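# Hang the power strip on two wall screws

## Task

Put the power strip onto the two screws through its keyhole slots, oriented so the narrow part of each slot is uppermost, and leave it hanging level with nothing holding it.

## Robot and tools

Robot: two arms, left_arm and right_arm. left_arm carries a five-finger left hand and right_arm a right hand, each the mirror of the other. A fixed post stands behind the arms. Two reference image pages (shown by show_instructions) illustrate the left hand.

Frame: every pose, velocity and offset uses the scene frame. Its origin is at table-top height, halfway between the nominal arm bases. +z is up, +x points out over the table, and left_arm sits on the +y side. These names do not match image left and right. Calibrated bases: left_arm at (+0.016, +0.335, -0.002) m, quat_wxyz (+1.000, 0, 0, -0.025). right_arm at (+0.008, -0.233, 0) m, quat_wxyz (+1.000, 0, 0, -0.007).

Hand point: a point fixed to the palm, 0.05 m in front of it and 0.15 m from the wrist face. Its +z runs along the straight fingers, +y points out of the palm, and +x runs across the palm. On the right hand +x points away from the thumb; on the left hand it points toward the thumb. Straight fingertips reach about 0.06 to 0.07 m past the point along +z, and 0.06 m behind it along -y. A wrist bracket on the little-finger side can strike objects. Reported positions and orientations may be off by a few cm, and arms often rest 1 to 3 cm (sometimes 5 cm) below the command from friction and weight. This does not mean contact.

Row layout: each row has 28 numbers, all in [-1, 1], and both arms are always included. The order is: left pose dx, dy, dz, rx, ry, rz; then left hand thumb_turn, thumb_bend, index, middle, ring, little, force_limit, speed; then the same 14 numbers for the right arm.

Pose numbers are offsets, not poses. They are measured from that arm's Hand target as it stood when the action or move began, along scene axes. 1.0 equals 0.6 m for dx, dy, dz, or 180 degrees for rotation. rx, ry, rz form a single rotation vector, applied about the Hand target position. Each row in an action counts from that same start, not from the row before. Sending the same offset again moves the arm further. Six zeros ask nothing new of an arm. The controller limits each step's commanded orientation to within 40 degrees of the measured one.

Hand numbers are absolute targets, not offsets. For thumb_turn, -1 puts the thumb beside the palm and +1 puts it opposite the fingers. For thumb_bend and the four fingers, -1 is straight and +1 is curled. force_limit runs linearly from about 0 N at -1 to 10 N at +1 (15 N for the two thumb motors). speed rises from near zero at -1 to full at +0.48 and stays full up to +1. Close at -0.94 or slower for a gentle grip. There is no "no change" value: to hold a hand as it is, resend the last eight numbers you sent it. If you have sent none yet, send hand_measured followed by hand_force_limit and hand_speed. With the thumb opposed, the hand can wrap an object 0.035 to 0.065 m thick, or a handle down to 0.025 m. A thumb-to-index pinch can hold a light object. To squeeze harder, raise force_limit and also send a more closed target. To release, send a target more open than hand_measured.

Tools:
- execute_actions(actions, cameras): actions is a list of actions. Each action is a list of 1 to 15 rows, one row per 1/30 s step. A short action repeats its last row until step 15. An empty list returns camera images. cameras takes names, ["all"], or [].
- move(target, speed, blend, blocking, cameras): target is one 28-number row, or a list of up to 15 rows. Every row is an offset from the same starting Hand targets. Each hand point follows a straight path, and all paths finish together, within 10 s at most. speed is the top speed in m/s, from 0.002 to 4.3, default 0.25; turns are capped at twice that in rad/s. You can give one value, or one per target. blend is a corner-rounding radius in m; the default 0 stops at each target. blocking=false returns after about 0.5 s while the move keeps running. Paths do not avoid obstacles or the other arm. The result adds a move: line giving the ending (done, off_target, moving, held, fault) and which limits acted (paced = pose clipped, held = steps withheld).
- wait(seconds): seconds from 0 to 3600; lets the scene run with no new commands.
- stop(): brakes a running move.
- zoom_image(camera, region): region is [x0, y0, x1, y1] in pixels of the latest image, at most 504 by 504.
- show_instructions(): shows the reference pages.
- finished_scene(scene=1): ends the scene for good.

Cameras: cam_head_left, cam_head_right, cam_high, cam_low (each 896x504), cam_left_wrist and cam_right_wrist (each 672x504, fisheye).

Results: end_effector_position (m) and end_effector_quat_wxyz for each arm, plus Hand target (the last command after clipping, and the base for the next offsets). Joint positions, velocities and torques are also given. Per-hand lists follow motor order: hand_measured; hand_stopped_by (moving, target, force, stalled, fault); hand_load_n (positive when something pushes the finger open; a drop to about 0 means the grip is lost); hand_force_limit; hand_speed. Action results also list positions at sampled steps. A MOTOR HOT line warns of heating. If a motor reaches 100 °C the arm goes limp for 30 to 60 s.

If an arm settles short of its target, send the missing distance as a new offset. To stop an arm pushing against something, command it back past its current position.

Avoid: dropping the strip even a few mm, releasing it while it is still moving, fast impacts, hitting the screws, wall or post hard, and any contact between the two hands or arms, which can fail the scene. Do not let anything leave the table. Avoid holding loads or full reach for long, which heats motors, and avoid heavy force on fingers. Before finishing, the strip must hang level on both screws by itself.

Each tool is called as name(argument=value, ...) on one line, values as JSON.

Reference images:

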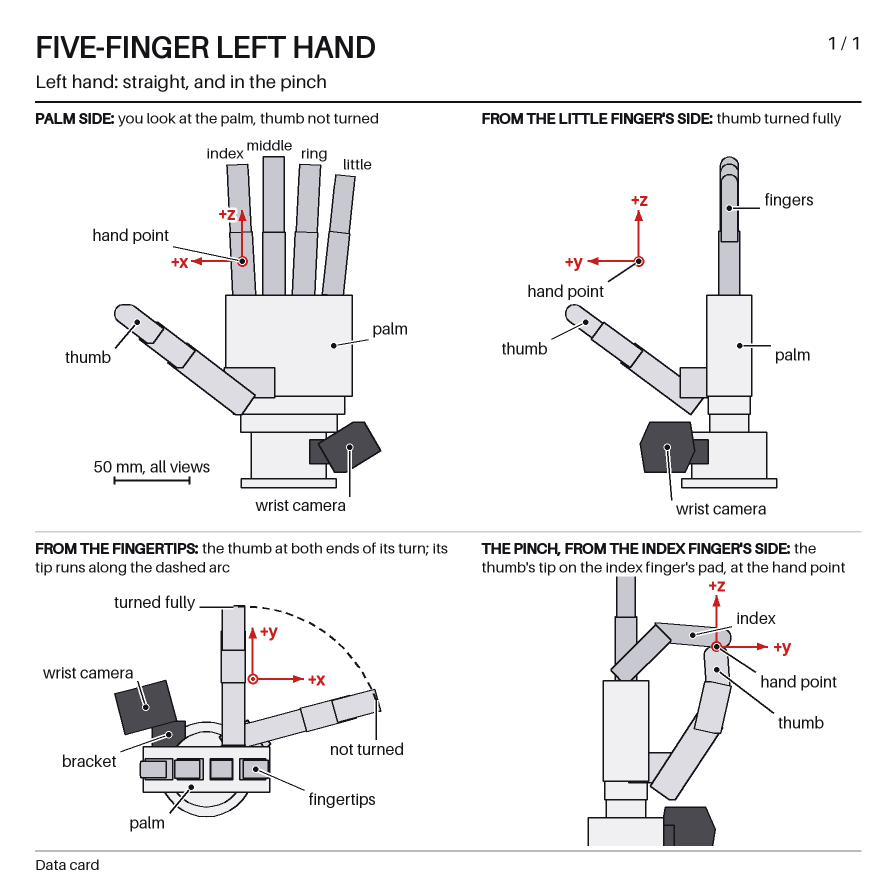

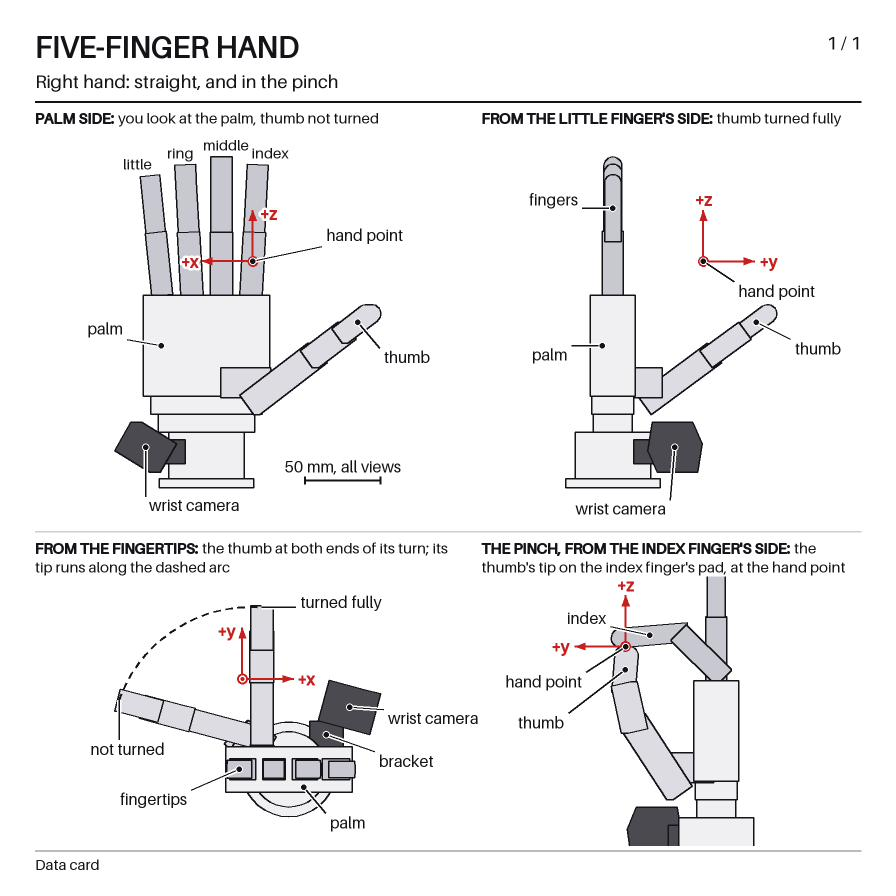

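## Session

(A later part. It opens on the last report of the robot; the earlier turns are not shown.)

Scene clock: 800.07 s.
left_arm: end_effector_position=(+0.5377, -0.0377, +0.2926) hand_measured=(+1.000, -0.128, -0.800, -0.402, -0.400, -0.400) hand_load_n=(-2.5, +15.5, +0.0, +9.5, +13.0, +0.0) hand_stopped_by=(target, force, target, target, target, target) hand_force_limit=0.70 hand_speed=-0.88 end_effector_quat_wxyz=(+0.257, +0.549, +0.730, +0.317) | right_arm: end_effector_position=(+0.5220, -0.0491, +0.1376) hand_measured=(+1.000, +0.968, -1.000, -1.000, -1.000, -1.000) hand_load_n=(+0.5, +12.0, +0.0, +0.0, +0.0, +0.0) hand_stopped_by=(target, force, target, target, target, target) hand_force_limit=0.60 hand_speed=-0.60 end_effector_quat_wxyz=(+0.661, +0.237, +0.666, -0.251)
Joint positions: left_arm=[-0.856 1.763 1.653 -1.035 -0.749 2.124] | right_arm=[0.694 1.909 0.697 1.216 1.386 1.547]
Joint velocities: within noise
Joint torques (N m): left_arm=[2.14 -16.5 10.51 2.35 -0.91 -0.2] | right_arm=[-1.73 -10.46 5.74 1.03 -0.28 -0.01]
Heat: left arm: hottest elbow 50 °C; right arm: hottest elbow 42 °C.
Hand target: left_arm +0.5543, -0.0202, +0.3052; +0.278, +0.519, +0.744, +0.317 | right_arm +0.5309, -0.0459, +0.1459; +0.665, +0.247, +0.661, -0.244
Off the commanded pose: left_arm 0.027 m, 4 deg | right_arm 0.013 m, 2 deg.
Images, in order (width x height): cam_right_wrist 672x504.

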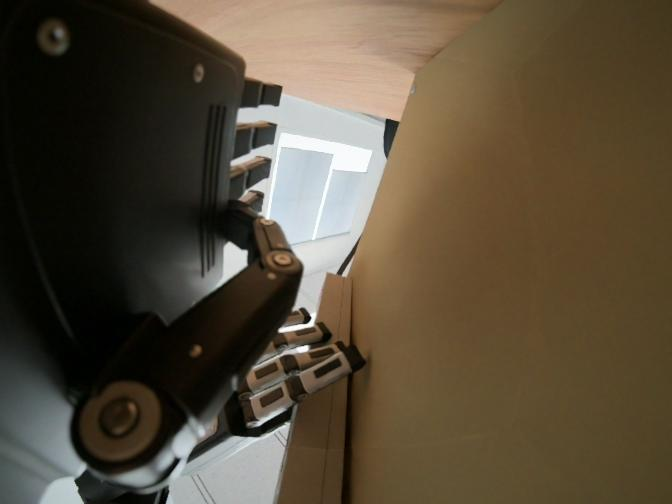

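move(target=[0,0,0,0,0,0,1,0.52,-0.8,-0.4,-0.4,-0.4,0.7,-0.88,-0.0647,0.0783,-0.01,0,0,0,1,1,-1,-1,-1,-1,0.6,-0.6], speed=0.05, cameras=["cam_right_wrist","cam_low"])

zoom_image(camera="cam_right_wrist", region=[320, 374, 390, 444])

zoom_image(camera="cam_right_wrist", region=[320, 434, 390, 504])

Scene clock: 802.53 s.
left_arm: end_effector_position=(+0.5377, -0.0377, +0.2926) hand_measured=(+1.000, -0.128, -0.800, -0.402, -0.400, -0.400) hand_load_n=(-2.5, +15.5, +0.0, +9.5, +13.0, +0.0) hand_stopped_by=(target, force, target, target, target, target) hand_force_limit=0.70 hand_speed=-0.88 end_effector_quat_wxyz=(+0.257, +0.549, +0.730, +0.317) | right_arm: end_effector_position=(+0.4869, -0.0079, +0.1404) hand_measured=(+1.000, +0.968, -1.000, -1.000, -1.000, -1.000) hand_load_n=(+1.0, +11.5, +0.0, +0.0, +0.0, +0.0) hand_stopped_by=(target, force, target, target, target, target) hand_force_limit=0.60 hand_speed=-0.60 end_effector_quat_wxyz=(+0.662, +0.243, +0.664, -0.250)
Joint positions: left_arm=[-0.856 1.763 1.653 -1.035 -0.749 2.124] | right_arm=[0.824 1.909 0.707 1.216 1.522 1.547]
Joint torques (N m): left_arm=[2.37 -16.56 10.45 2.26 -0.93 -0.19] | right_arm=[-0.97 -8.59 5.74 1.61 -0.05 -0.05]
Heat: left arm: hottest elbow 50 °C; right arm: hottest elbow 42 °C.
Hand target: left_arm +0.5543, -0.0202, +0.3052; +0.278, +0.519, +0.744, +0.317 | right_arm +0.4920, +0.0010, +0.1399; +0.665, +0.247, +0.661, -0.244
Off the commanded pose: left_arm 0.027 m, 5 deg | right_arm 0.010 m, 1 deg.
move: done
Images, in order (width x height): cam_low 896x504, cam_right_wrist 672x504.

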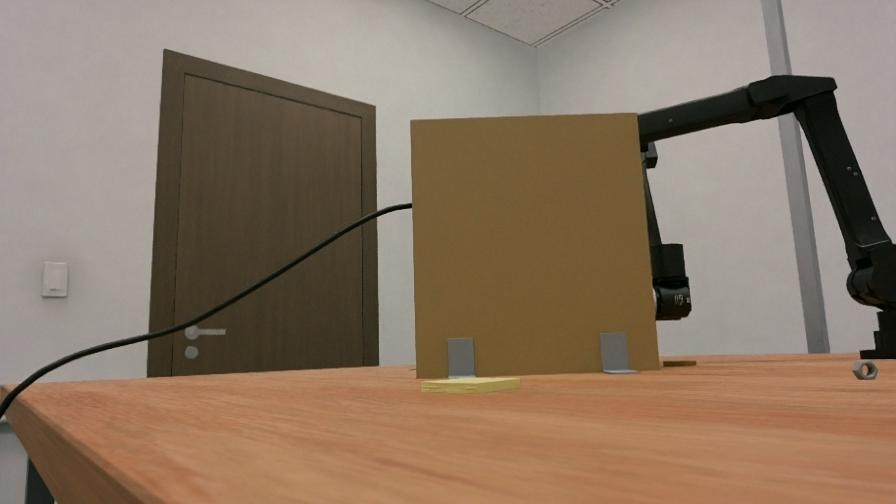

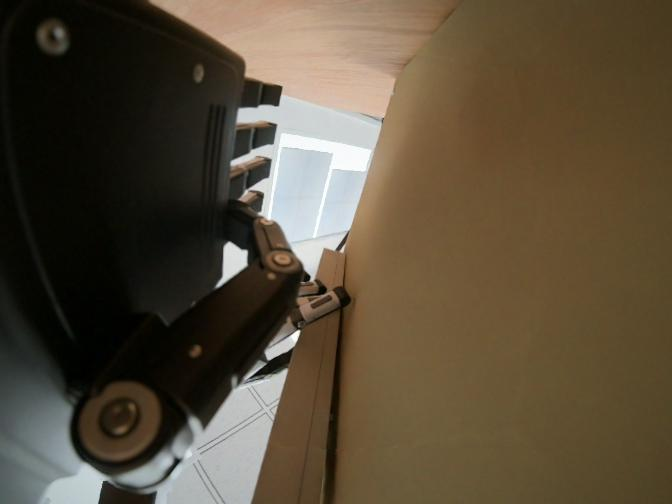

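Scaled by 7.200 from the camera's image (finer frame: 960x720).

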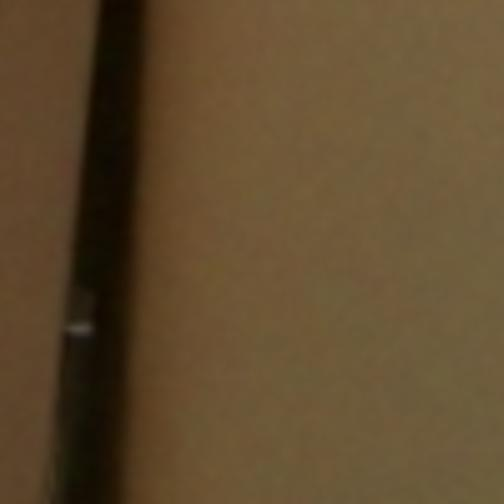

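Scaled by 7.200 from the camera's image (finer frame: 960x720).

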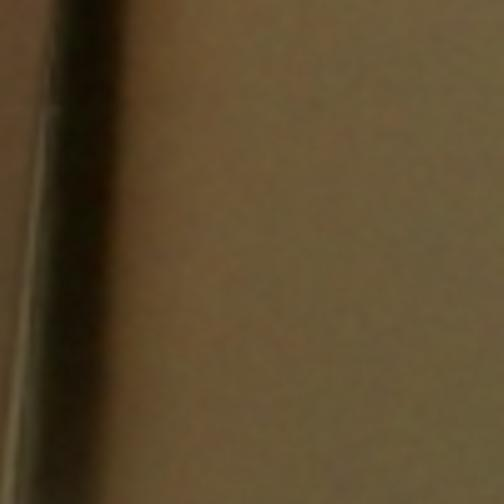

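zoom_image(camera="cam_right_wrist", region=[320, 400, 350, 430])

zoom_image(camera="cam_right_wrist", region=[315, 430, 345, 504])

Scaled by 16.800 from the camera's image (finer frame: 960x720).

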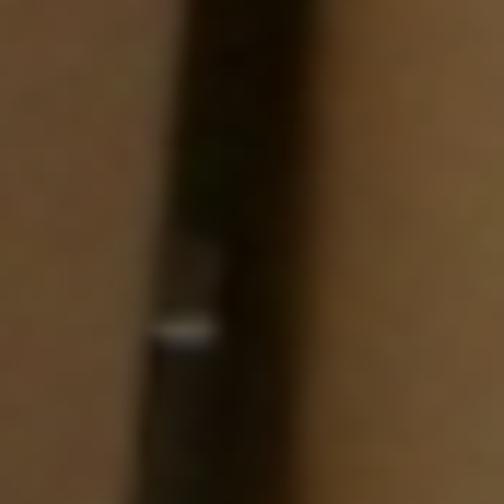

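Scaled by 6.811 from the camera's image (finer frame: 960x720).

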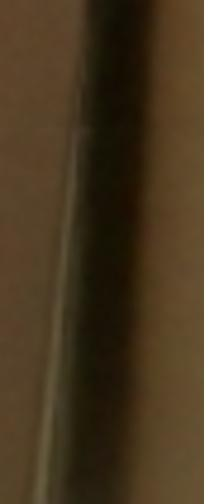

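move(target=[[-0.0215,-0.0255,0.02,0.0036,0.0042,0,1,0.52,-0.8,-0.4,-0.4,-0.4,0.7,-0.88,0,0,0,0,0,0,1,1,-1,-1,-1,-1,0.6,-0.6],[-0.0215,-0.0255,0.05,0.0108,0.0126,0,1,0.52,-0.8,-0.4,-0.4,-0.4,0.7,-0.88,0,0,0,0,0,0,1,1,-1,-1,-1,-1,0.6,-0.6]], speed=0.03, cameras=["cam_head_left","cam_right_wrist"])

zoom_image(camera="cam_head_left", region=[432, 218, 472, 258])

zoom_image(camera="cam_head_left", region=[515, 135, 555, 175])

zoom_image(camera="cam_right_wrist", region=[315, 374, 385, 444])

Scene clock: 808.50 s.
left_arm: end_effector_position=(+0.5369, -0.0379, +0.2967) hand_measured=(+1.000, -0.128, -0.800, -0.402, -0.400, -0.400) hand_load_n=(+1.0, +9.0, +0.0, +11.0, +7.5, +0.0) hand_stopped_by=(target, force, target, target, target, target) hand_force_limit=0.70 hand_speed=-0.88 end_effector_quat_wxyz=(+0.225, +0.559, +0.731, +0.320) | right_arm: end_effector_position=(+0.4869, -0.0079, +0.1404) hand_measured=(+1.000, +0.968, -1.000, -1.000, -1.000, -1.000) hand_load_n=(+0.5, +12.0, +0.0, +0.0, +0.0, +0.0) hand_stopped_by=(target, force, target, target, target, target) hand_force_limit=0.60 hand_speed=-0.60 end_effector_quat_wxyz=(+0.662, +0.243, +0.664, -0.250)
Joint positions: left_arm=[-0.856 1.793 1.725 -1.153 -0.74 2.107] | right_arm=[0.824 1.909 0.707 1.216 1.522 1.547]
Joint torques (N m): left_arm=[0.26 -16.91 15.54 -0.17 -1.37 -0.45] | right_arm=[-0.79 -8.64 5.7 1.59 -0.06 -0.03]
Heat: left arm: hottest elbow 50 °C; right arm: hottest elbow 42 °C.
Hand target: left_arm +0.5414, -0.0355, +0.3351; +0.254, +0.530, +0.744, +0.320 | right_arm +0.4920, +0.0010, +0.1399; +0.665, +0.247, +0.661, -0.244
Off the commanded pose: left_arm 0.039 m, 5 deg | right_arm 0.010 m, 1 deg.
move: off_target (left_arm)

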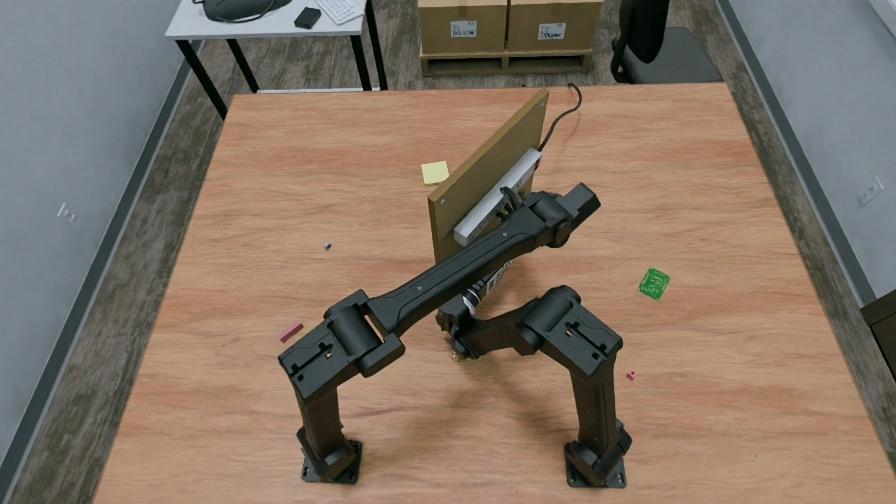

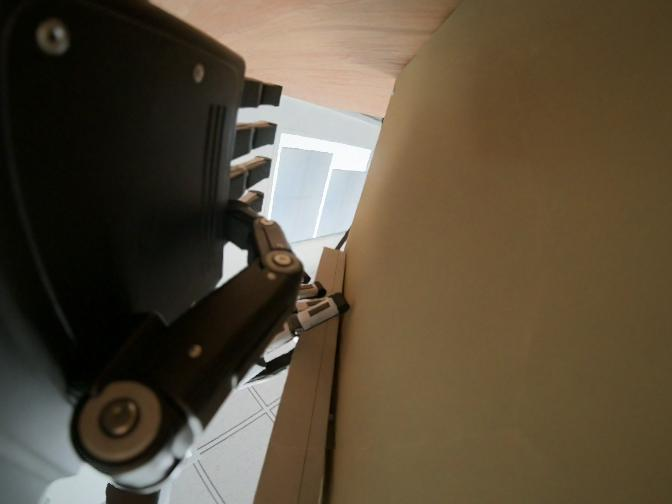

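Scaled by 12.600 from the camera's image (finer frame: 1280x720).

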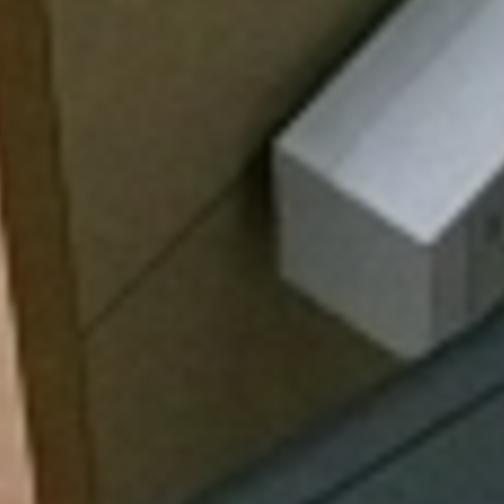

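Scaled by 12.600 from the camera's image (finer frame: 1280x720).

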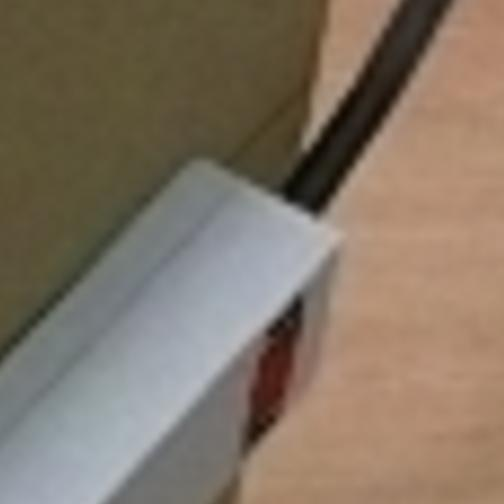

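Scaled by 7.200 from the camera's image (finer frame: 960x720).

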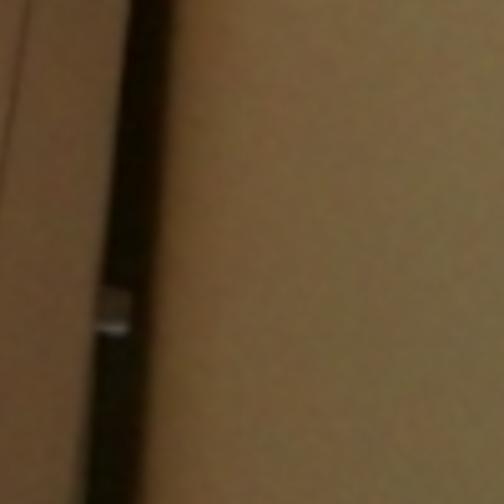

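zoom_image(camera="cam_right_wrist", region=[315, 240, 365, 300])

zoom_image(camera="cam_right_wrist", region=[320, 400, 350, 430])

Scaled by 8.400 from the camera's image (finer frame: 960x720).

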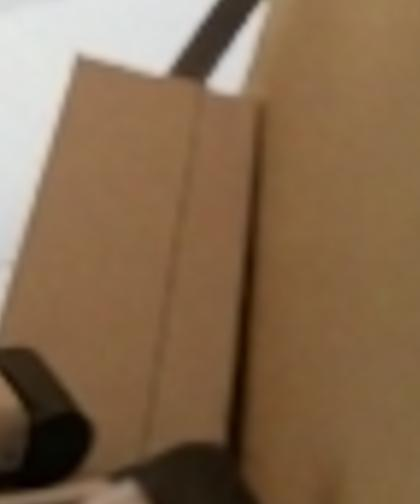

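Scaled by 16.800 from the camera's image (finer frame: 960x720).

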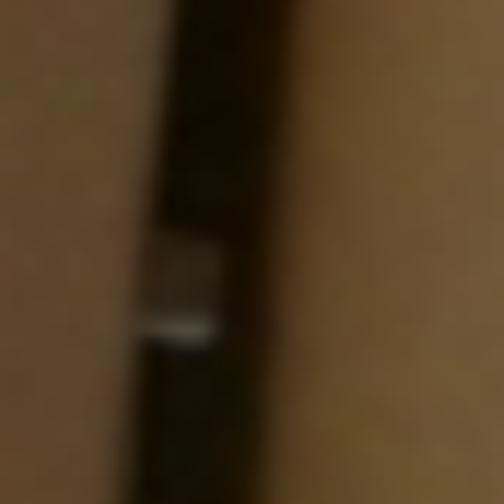

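move(target=[0,0,0,0,0,0,1,0.52,-0.8,-0.4,-0.4,-0.4,0.7,-0.88,-0.0252,0.0219,0,0,0,0,1,1,-1,-1,-1,-1,0.6,-0.6], speed=0.05, cameras=["cam_right_wrist"])

zoom_image(camera="cam_right_wrist", region=[310, 380, 350, 420])

zoom_image(camera="cam_right_wrist", region=[310, 464, 350, 504])

zoom_image(camera="cam_right_wrist", region=[320, 230, 360, 270])

Scene clock: 818.27 s.
left_arm: end_effector_position=(+0.5369, -0.0379, +0.2967) hand_measured=(+1.000, -0.128, -0.800, -0.402, -0.400, -0.400) hand_load_n=(+1.0, +9.0, +0.0, +11.0, +7.5, +0.0) hand_stopped_by=(target, force, target, target, target, target) hand_force_limit=0.70 hand_speed=-0.88 end_effector_quat_wxyz=(+0.225, +0.559, +0.731, +0.320) | right_arm: end_effector_position=(+0.4726, +0.0064, +0.1403) hand_measured=(+1.000, +0.968, -1.000, -1.000, -1.000, -1.000) hand_load_n=(+0.5, +12.0, +0.0, +0.0, +0.0, +0.0) hand_stopped_by=(target, force, target, target, target, target) hand_force_limit=0.60 hand_speed=-0.60 end_effector_quat_wxyz=(+0.662, +0.242, +0.665, -0.248)
Joint positions: left_arm=[-0.856 1.793 1.725 -1.153 -0.74 2.107] | right_arm=[0.87 1.909 0.707 1.216 1.564 1.547]
Joint torques (N m): left_arm=[-0.32 -16.97 15.62 -0.14 -1.36 -0.47] | right_arm=[-1.03 -8.82 5.5 1.33 -0.07 0]
Heat: left arm: hottest elbow 52 °C; right arm: hottest elbow 41 °C.
Hand target: left_arm +0.5414, -0.0355, +0.3351; +0.254, +0.530, +0.744, +0.320 | right_arm +0.4769, +0.0142, +0.1399; +0.665, +0.247, +0.661, -0.244
Off the commanded pose: left_arm 0.039 m, 5 deg | right_arm 0.009 m, 1 deg.
joint sent to its limit (right arm) — joint 5 (wrist yaw), upper limit. The joint targets still meet the commanded pose.
move: done

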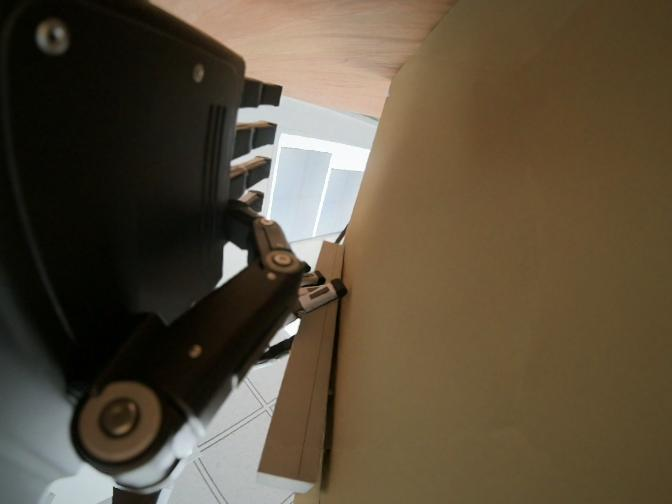

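Scaled by 12.600 from the camera's image (finer frame: 960x720).

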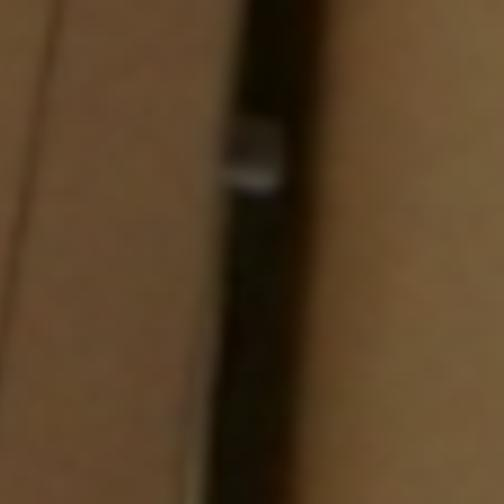

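Scaled by 12.600 from the camera's image (finer frame: 960x720).

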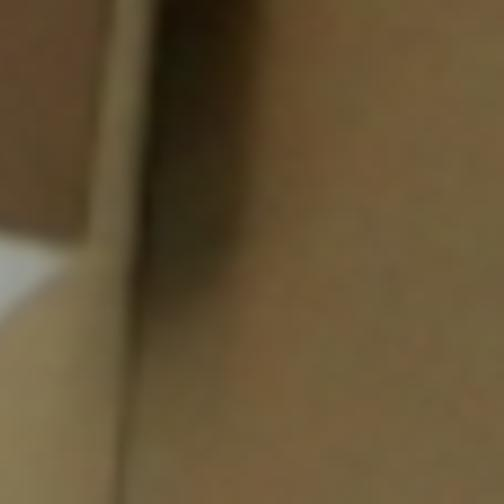

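Scaled by 12.600 from the camera's image (finer frame: 960x720).

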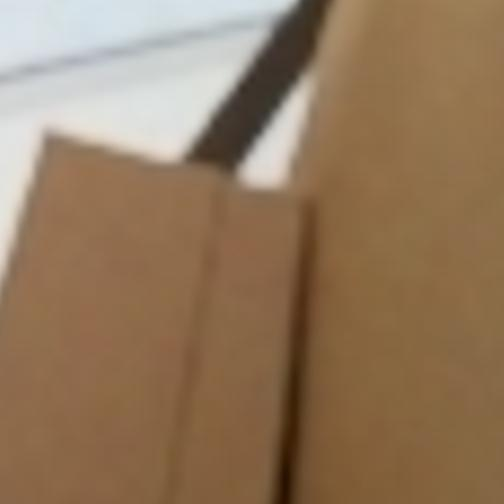

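move(target=[0,0,0,0,0,0,1,0.52,-0.8,-0.4,-0.4,-0.4,0.7,-0.88,0.0129,0.0153,0,0,0,0,1,1,-1,-1,-1,-1,0.6,-0.6], speed=0.03, cameras=["cam_right_wrist"])

zoom_image(camera="cam_right_wrist", region=[310, 380, 350, 420])

zoom_image(camera="cam_right_wrist", region=[290, 424, 370, 504])

Scene clock: 820.07 s.
left_arm: end_effector_position=(+0.5369, -0.0379, +0.2967) hand_measured=(+1.000, -0.128, -0.800, -0.402, -0.400, -0.400) hand_load_n=(+1.0, +9.0, +0.0, +11.0, +7.5, +0.0) hand_stopped_by=(target, force, target, target, target, target) hand_force_limit=0.70 hand_speed=-0.88 end_effector_quat_wxyz=(+0.225, +0.559, +0.731, +0.320) | right_arm: end_effector_position=(+0.4795, +0.0143, +0.1434) hand_measured=(+1.000, +0.968, -1.000, -1.000, -1.000, -1.000) hand_load_n=(+0.5, +11.5, +0.0, +0.0, +0.0, +0.0) hand_stopped_by=(target, force, target, target, target, target) hand_force_limit=0.60 hand_speed=-0.60 end_effector_quat_wxyz=(+0.665, +0.248, +0.662, -0.242)
Joint positions: left_arm=[-0.856 1.793 1.725 -1.153 -0.74 2.107] | right_arm=[0.87 1.921 0.739 1.216 1.564 1.547]
Joint torques (N m): left_arm=[0.21 -16.97 15.66 -0.1 -1.37 -0.48] | right_arm=[-0.91 -8.88 5.74 0.94 -0.1 -0.08]
Heat: left arm: hottest elbow 52 °C; right arm: hottest elbow 41 °C.
Hand target: left_arm +0.5414, -0.0355, +0.3351; +0.254, +0.530, +0.744, +0.320 | right_arm +0.4846, +0.0234, +0.1399; +0.665, +0.247, +0.661, -0.244
Off the commanded pose: left_arm 0.039 m, 5 deg | right_arm 0.011 m, 0 deg.
joint sent to its limit (right arm) — joint 5 (wrist yaw), upper limit. The joint targets still meet the commanded pose.
move: off_target (right_arm)

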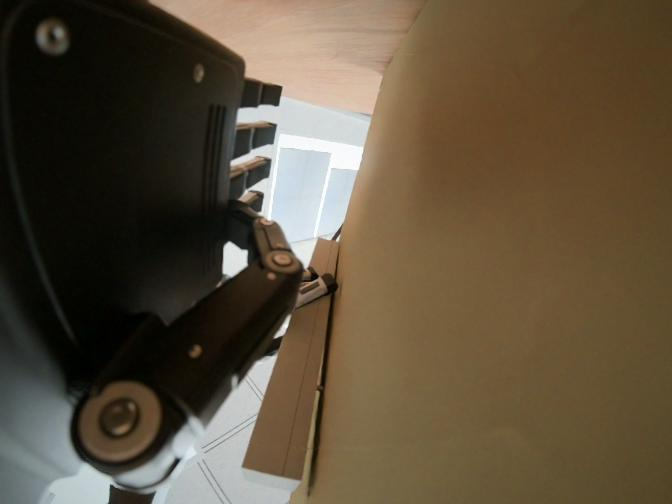

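Scaled by 12.600 from the camera's image (finer frame: 960x720).

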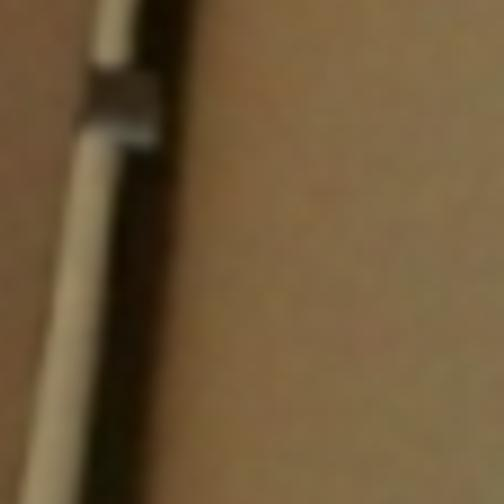

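Scaled by 6.300 from the camera's image (finer frame: 960x720).

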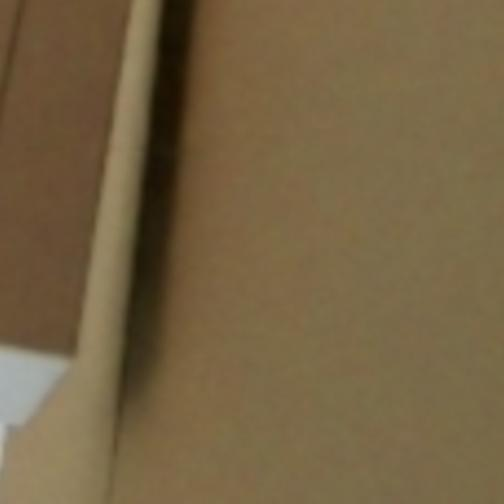

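move(target=[0.0215,0.0255,0,0,0,0,1,0.52,-0.8,-0.4,-0.4,-0.4,0.7,-0.88,0,0,0,0,0,0,1,1,-1,-1,-1,-1,0.6,-0.6], speed=0.03, cameras=["cam_right_wrist","cam_head_left"])

zoom_image(camera="cam_right_wrist", region=[290, 360, 350, 420])

zoom_image(camera="cam_head_left", region=[432, 218, 472, 258])

zoom_image(camera="cam_head_left", region=[515, 135, 555, 175])

Scene clock: 823.43 s.
left_arm: end_effector_position=(+0.5377, -0.0374, +0.2962) hand_measured=(+1.000, -0.128, -0.800, -0.402, -0.400, -0.400) hand_load_n=(+0.5, +8.0, +0.0, +10.5, +7.0, +0.0) hand_stopped_by=(target, force, target, target, target, target) hand_force_limit=0.70 hand_speed=-0.88 end_effector_quat_wxyz=(+0.223, +0.561, +0.731, +0.318) | right_arm: end_effector_position=(+0.4795, +0.0143, +0.1434) hand_measured=(+1.000, +0.968, -1.000, -1.000, -1.000, -1.000) hand_load_n=(+1.0, +12.0, +0.0, +0.0, +0.0, +0.0) hand_stopped_by=(target, force, target, target, target, target) hand_force_limit=0.60 hand_speed=-0.60 end_effector_quat_wxyz=(+0.665, +0.248, +0.662, -0.242)
Joint positions: left_arm=[-0.853 1.792 1.725 -1.153 -0.733 2.111] | right_arm=[0.87 1.921 0.739 1.216 1.564 1.547]
Joint torques (N m): left_arm=[1.85 -18.26 13.63 1.11 -1.27 -0.09] | right_arm=[-0.91 -8.94 5.81 0.91 -0.11 -0.09]
Heat: left arm: hottest elbow 52 °C; right arm: hottest elbow 41 °C.
Hand target: left_arm +0.5542, -0.0203, +0.3352; +0.254, +0.530, +0.744, +0.320 | right_arm +0.4846, +0.0234, +0.1399; +0.665, +0.247, +0.661, -0.244
Off the commanded pose: left_arm 0.046 m, 5 deg | right_arm 0.011 m, 0 deg.
joint sent to its limit (right arm) — joint 5 (wrist yaw), upper limit. The joint targets still meet the commanded pose.
move: off_target (left_arm)
Images, in order (width x height): cam_head_left 896x504, cam_right_wrist 672x504.

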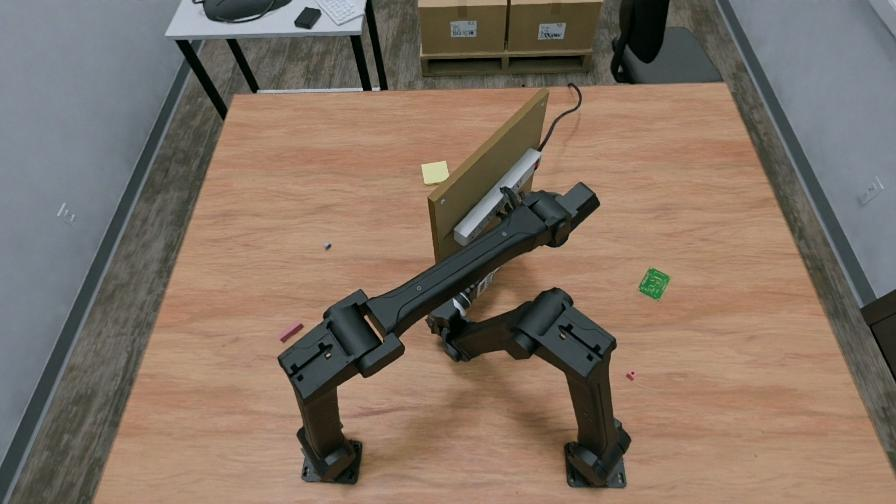

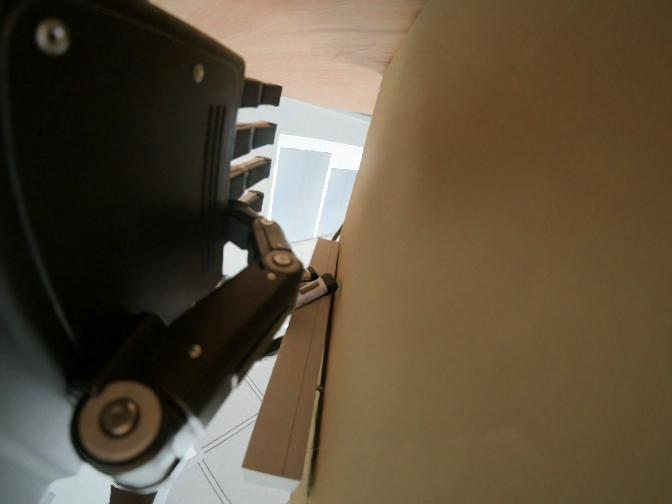

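Scaled by 8.400 from the camera's image (finer frame: 960x720).

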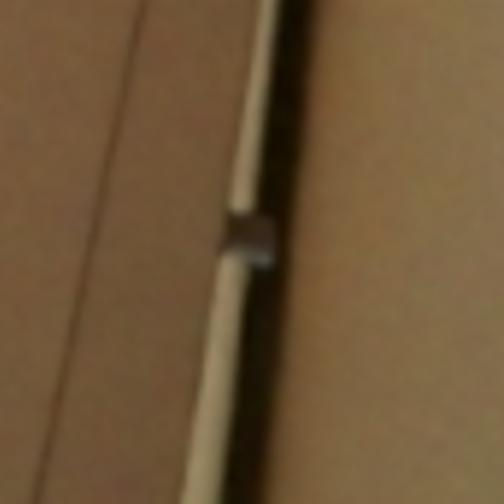

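Scaled by 12.600 from the camera's image (finer frame: 1280x720).

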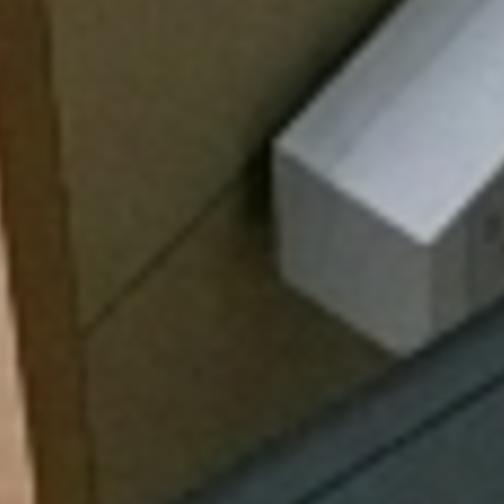

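Scaled by 12.600 from the camera's image (finer frame: 1280x720).

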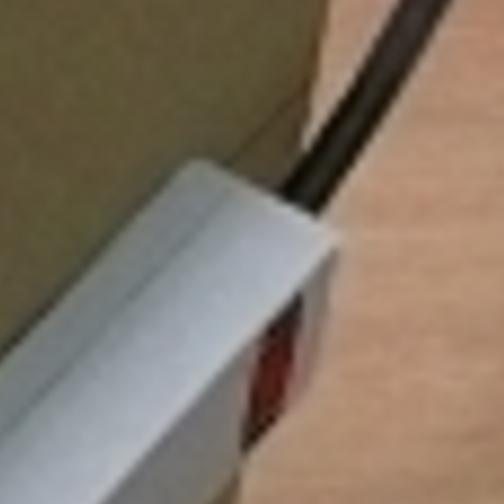

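zoom_image(camera="cam_right_wrist", region=[230, 464, 270, 504])

zoom_image(camera="cam_right_wrist", region=[280, 464, 320, 504])

zoom_image(camera="cam_right_wrist", region=[305, 220, 345, 260])

zoom_image(camera="cam_right_wrist", region=[305, 375, 335, 405])

Scaled by 12.600 from the camera's image (finer frame: 960x720).

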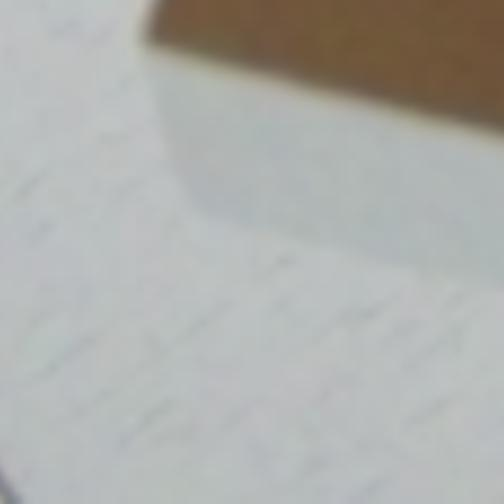

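Scaled by 12.600 from the camera's image (finer frame: 960x720).

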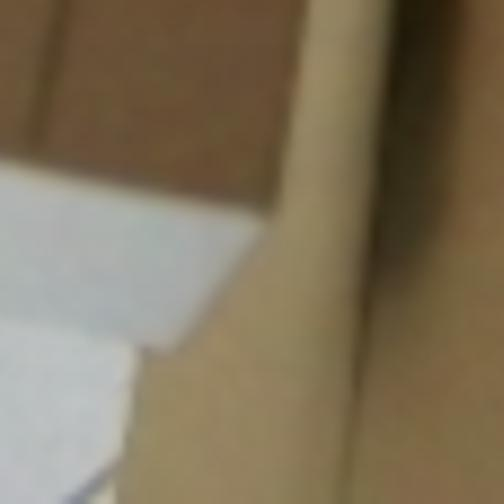

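Scaled by 12.600 from the camera's image (finer frame: 960x720).

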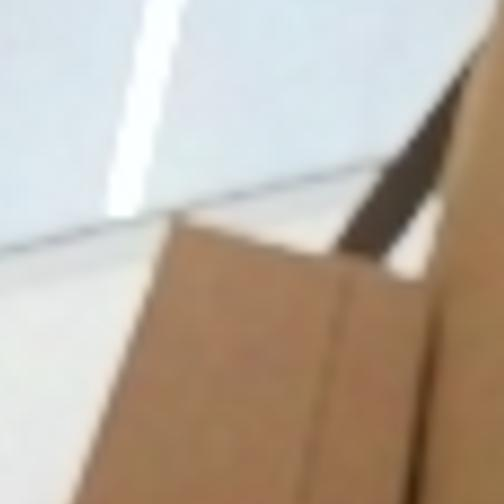

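Scaled by 16.800 from the camera's image (finer frame: 960x720).

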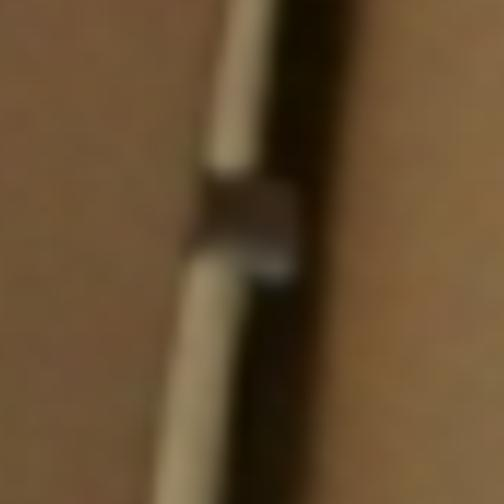

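move(target=[0,0,0,0,0,0,1,0.52,-0.8,-0.4,-0.4,-0.4,0.7,-0.88,0.0307,-0.0267,0.003,-0.0502,-0.0594,0,1,1,-1,-1,-1,-1,0.6,-0.6], speed=0.05, cameras=["cam_right_wrist"])

Scene clock: 833.53 s.
left_arm: end_effector_position=(+0.5377, -0.0374, +0.2962) hand_measured=(+1.000, -0.128, -0.800, -0.402, -0.400, -0.400) hand_load_n=(+0.5, +8.0, +0.0, +11.0, +7.0, +0.0) hand_stopped_by=(target, force, target, target, target, target) hand_force_limit=0.70 hand_speed=-0.88 end_effector_quat_wxyz=(+0.223, +0.561, +0.731, +0.318) | right_arm: end_effector_position=(+0.4982, +0.0077, +0.1450) hand_measured=(+1.000, +0.968, -1.000, -1.000, -1.000, -1.000) hand_load_n=(+0.5, +12.0, +0.0, +0.0, +0.0, +0.0) hand_stopped_by=(target, force, target, target, target, target) hand_force_limit=0.60 hand_speed=-0.60 end_effector_quat_wxyz=(+0.685, +0.218, +0.658, -0.226)
Joint positions: left_arm=[-0.853 1.792 1.725 -1.153 -0.733 2.111] | right_arm=[0.813 1.994 0.739 1.549 1.432 1.281]
Joint torques (N m): left_arm=[1.96 -18.26 13.59 1.03 -1.25 -0.1] | right_arm=[-1.96 -9.64 4.22 1.73 -0.56 -0.17]
Heat: left arm: hottest elbow 53 °C; right arm: hottest elbow 40 °C.
Hand target: left_arm +0.5542, -0.0203, +0.3352; +0.254, +0.530, +0.744, +0.320 | right_arm +0.5030, +0.0073, +0.1417; +0.741, +0.216, +0.575, -0.271
Off the commanded pose: left_arm 0.046 m, 5 deg | right_arm 0.006 m, 13 deg.
joint sent to its limit (right arm) — joint 4 (wrist pitch), upper limit. The joint targets are off in orientation, not in position.
move: off_target (right_arm)

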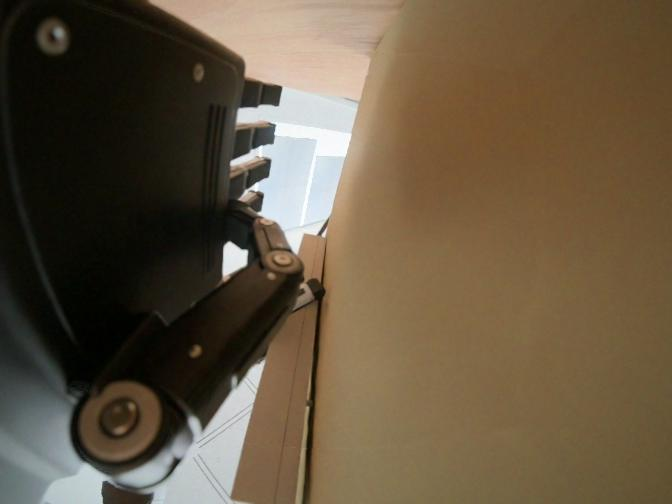

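move(target=[[-0.0240,-0.0285,0,0,0,0,1,0.52,-0.8,-0.4,-0.4,-0.4,0.7,-0.88,0,0,0,0,0,0,1,1,-1,-1,-1,-1,0.6,-0.6],[-0.0240,-0.0285,0,-0.0036,-0.0042,0,1,0.52,-0.8,-0.4,-0.4,-0.4,0.7,-0.88,0,0,0,0,0,0,1,1,-1,-1,-1,-1,0.6,-0.6],[0,0,0,-0.0036,-0.0042,0,1,0.52,-0.8,-0.4,-0.4,-0.4,0.7,-0.88,0,0,0,0,0,0,1,1,-1,-1,-1,-1,0.6,-0.6]], speed=0.03, cameras=["cam_right_wrist","cam_head_left"])

zoom_image(camera="cam_right_wrist", region=[280, 370, 340, 430])

zoom_image(camera="cam_head_left", region=[432, 218, 472, 258])

zoom_image(camera="cam_head_left", region=[515, 135, 555, 175])

Scene clock: 840.17 s.
left_arm: end_effector_position=(+0.5389, -0.0380, +0.2973) hand_measured=(+1.000, -0.128, -0.800, -0.402, -0.400, -0.400) hand_load_n=(+0.5, +8.5, +0.0, +11.0, +8.5, +0.0) hand_stopped_by=(target, force, target, target, target, target) hand_force_limit=0.70 hand_speed=-0.88 end_effector_quat_wxyz=(+0.227, +0.559, +0.733, +0.316) | right_arm: end_effector_position=(+0.4982, +0.0077, +0.1450) hand_measured=(+1.000, +0.968, -1.000, -1.000, -1.000, -1.000) hand_load_n=(+0.5, +11.5, +0.5, +0.0, +0.0, +0.0) hand_stopped_by=(target, force, target, target, target, target) hand_force_limit=0.60 hand_speed=-0.60 end_effector_quat_wxyz=(+0.685, +0.218, +0.658, -0.226)
Joint positions: left_arm=[-0.852 1.793 1.728 -1.149 -0.731 2.108] | right_arm=[0.813 1.994 0.739 1.549 1.432 1.28]
Joint torques (N m): left_arm=[2.08 -18.49 12.22 1.87 -1.4 -0.08] | right_arm=[-1.85 -9.52 4.21 1.73 -0.56 -0.17]
Heat: left arm: hottest elbow 54 °C; right arm: hottest elbow 40 °C.
Hand target: left_arm +0.5543, -0.0202, +0.3351; +0.262, +0.526, +0.744, +0.319 | right_arm +0.5030, +0.0073, +0.1417; +0.741, +0.215, +0.575, -0.271
Off the commanded pose: left_arm 0.045 m, 6 deg | right_arm 0.006 m, 13 deg.
joint sent to its limit (right arm) — joint 4 (wrist pitch), upper limit. The joint targets are off in orientation, not in position.
move: off_target (left_arm)
Images, in order (width x height): cam_head_left 896x504, cam_right_wrist 672x504.

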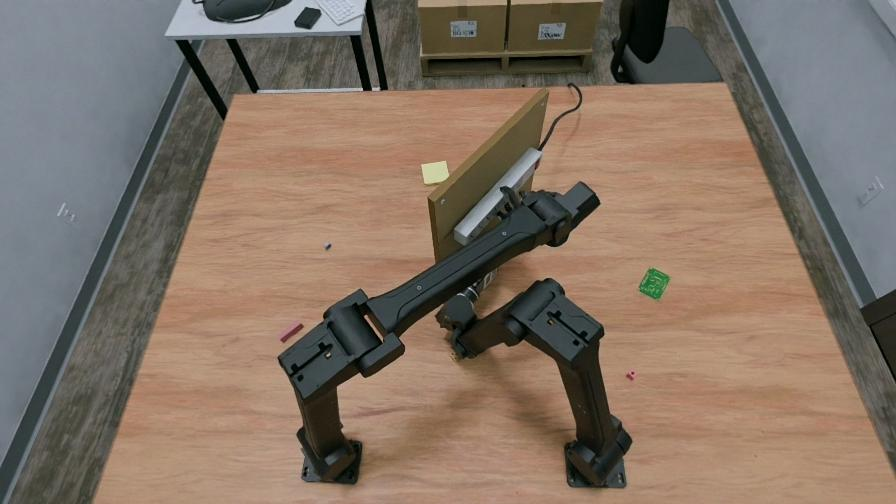

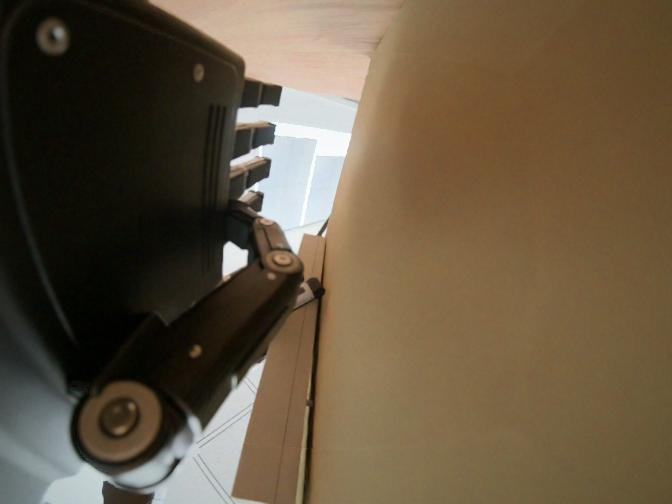

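Scaled by 8.400 from the camera's image (finer frame: 960x720).

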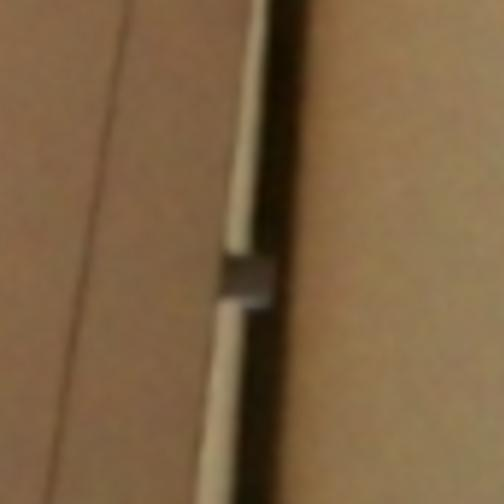

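Scaled by 12.600 from the camera's image (finer frame: 1280x720).

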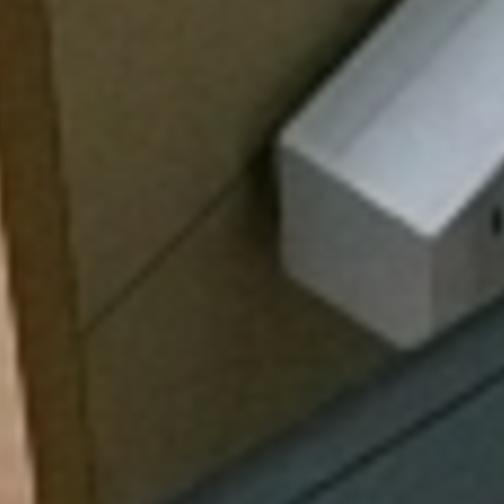

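Scaled by 12.600 from the camera's image (finer frame: 1280x720).

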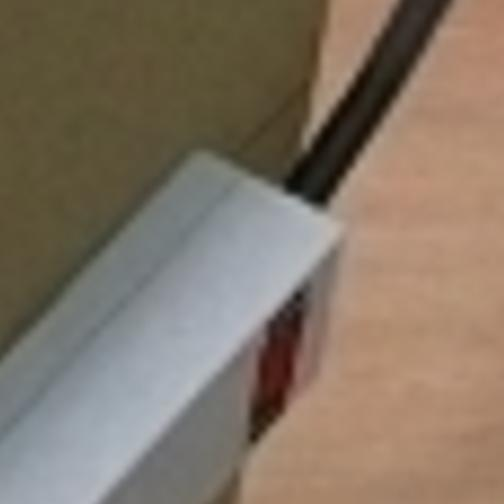

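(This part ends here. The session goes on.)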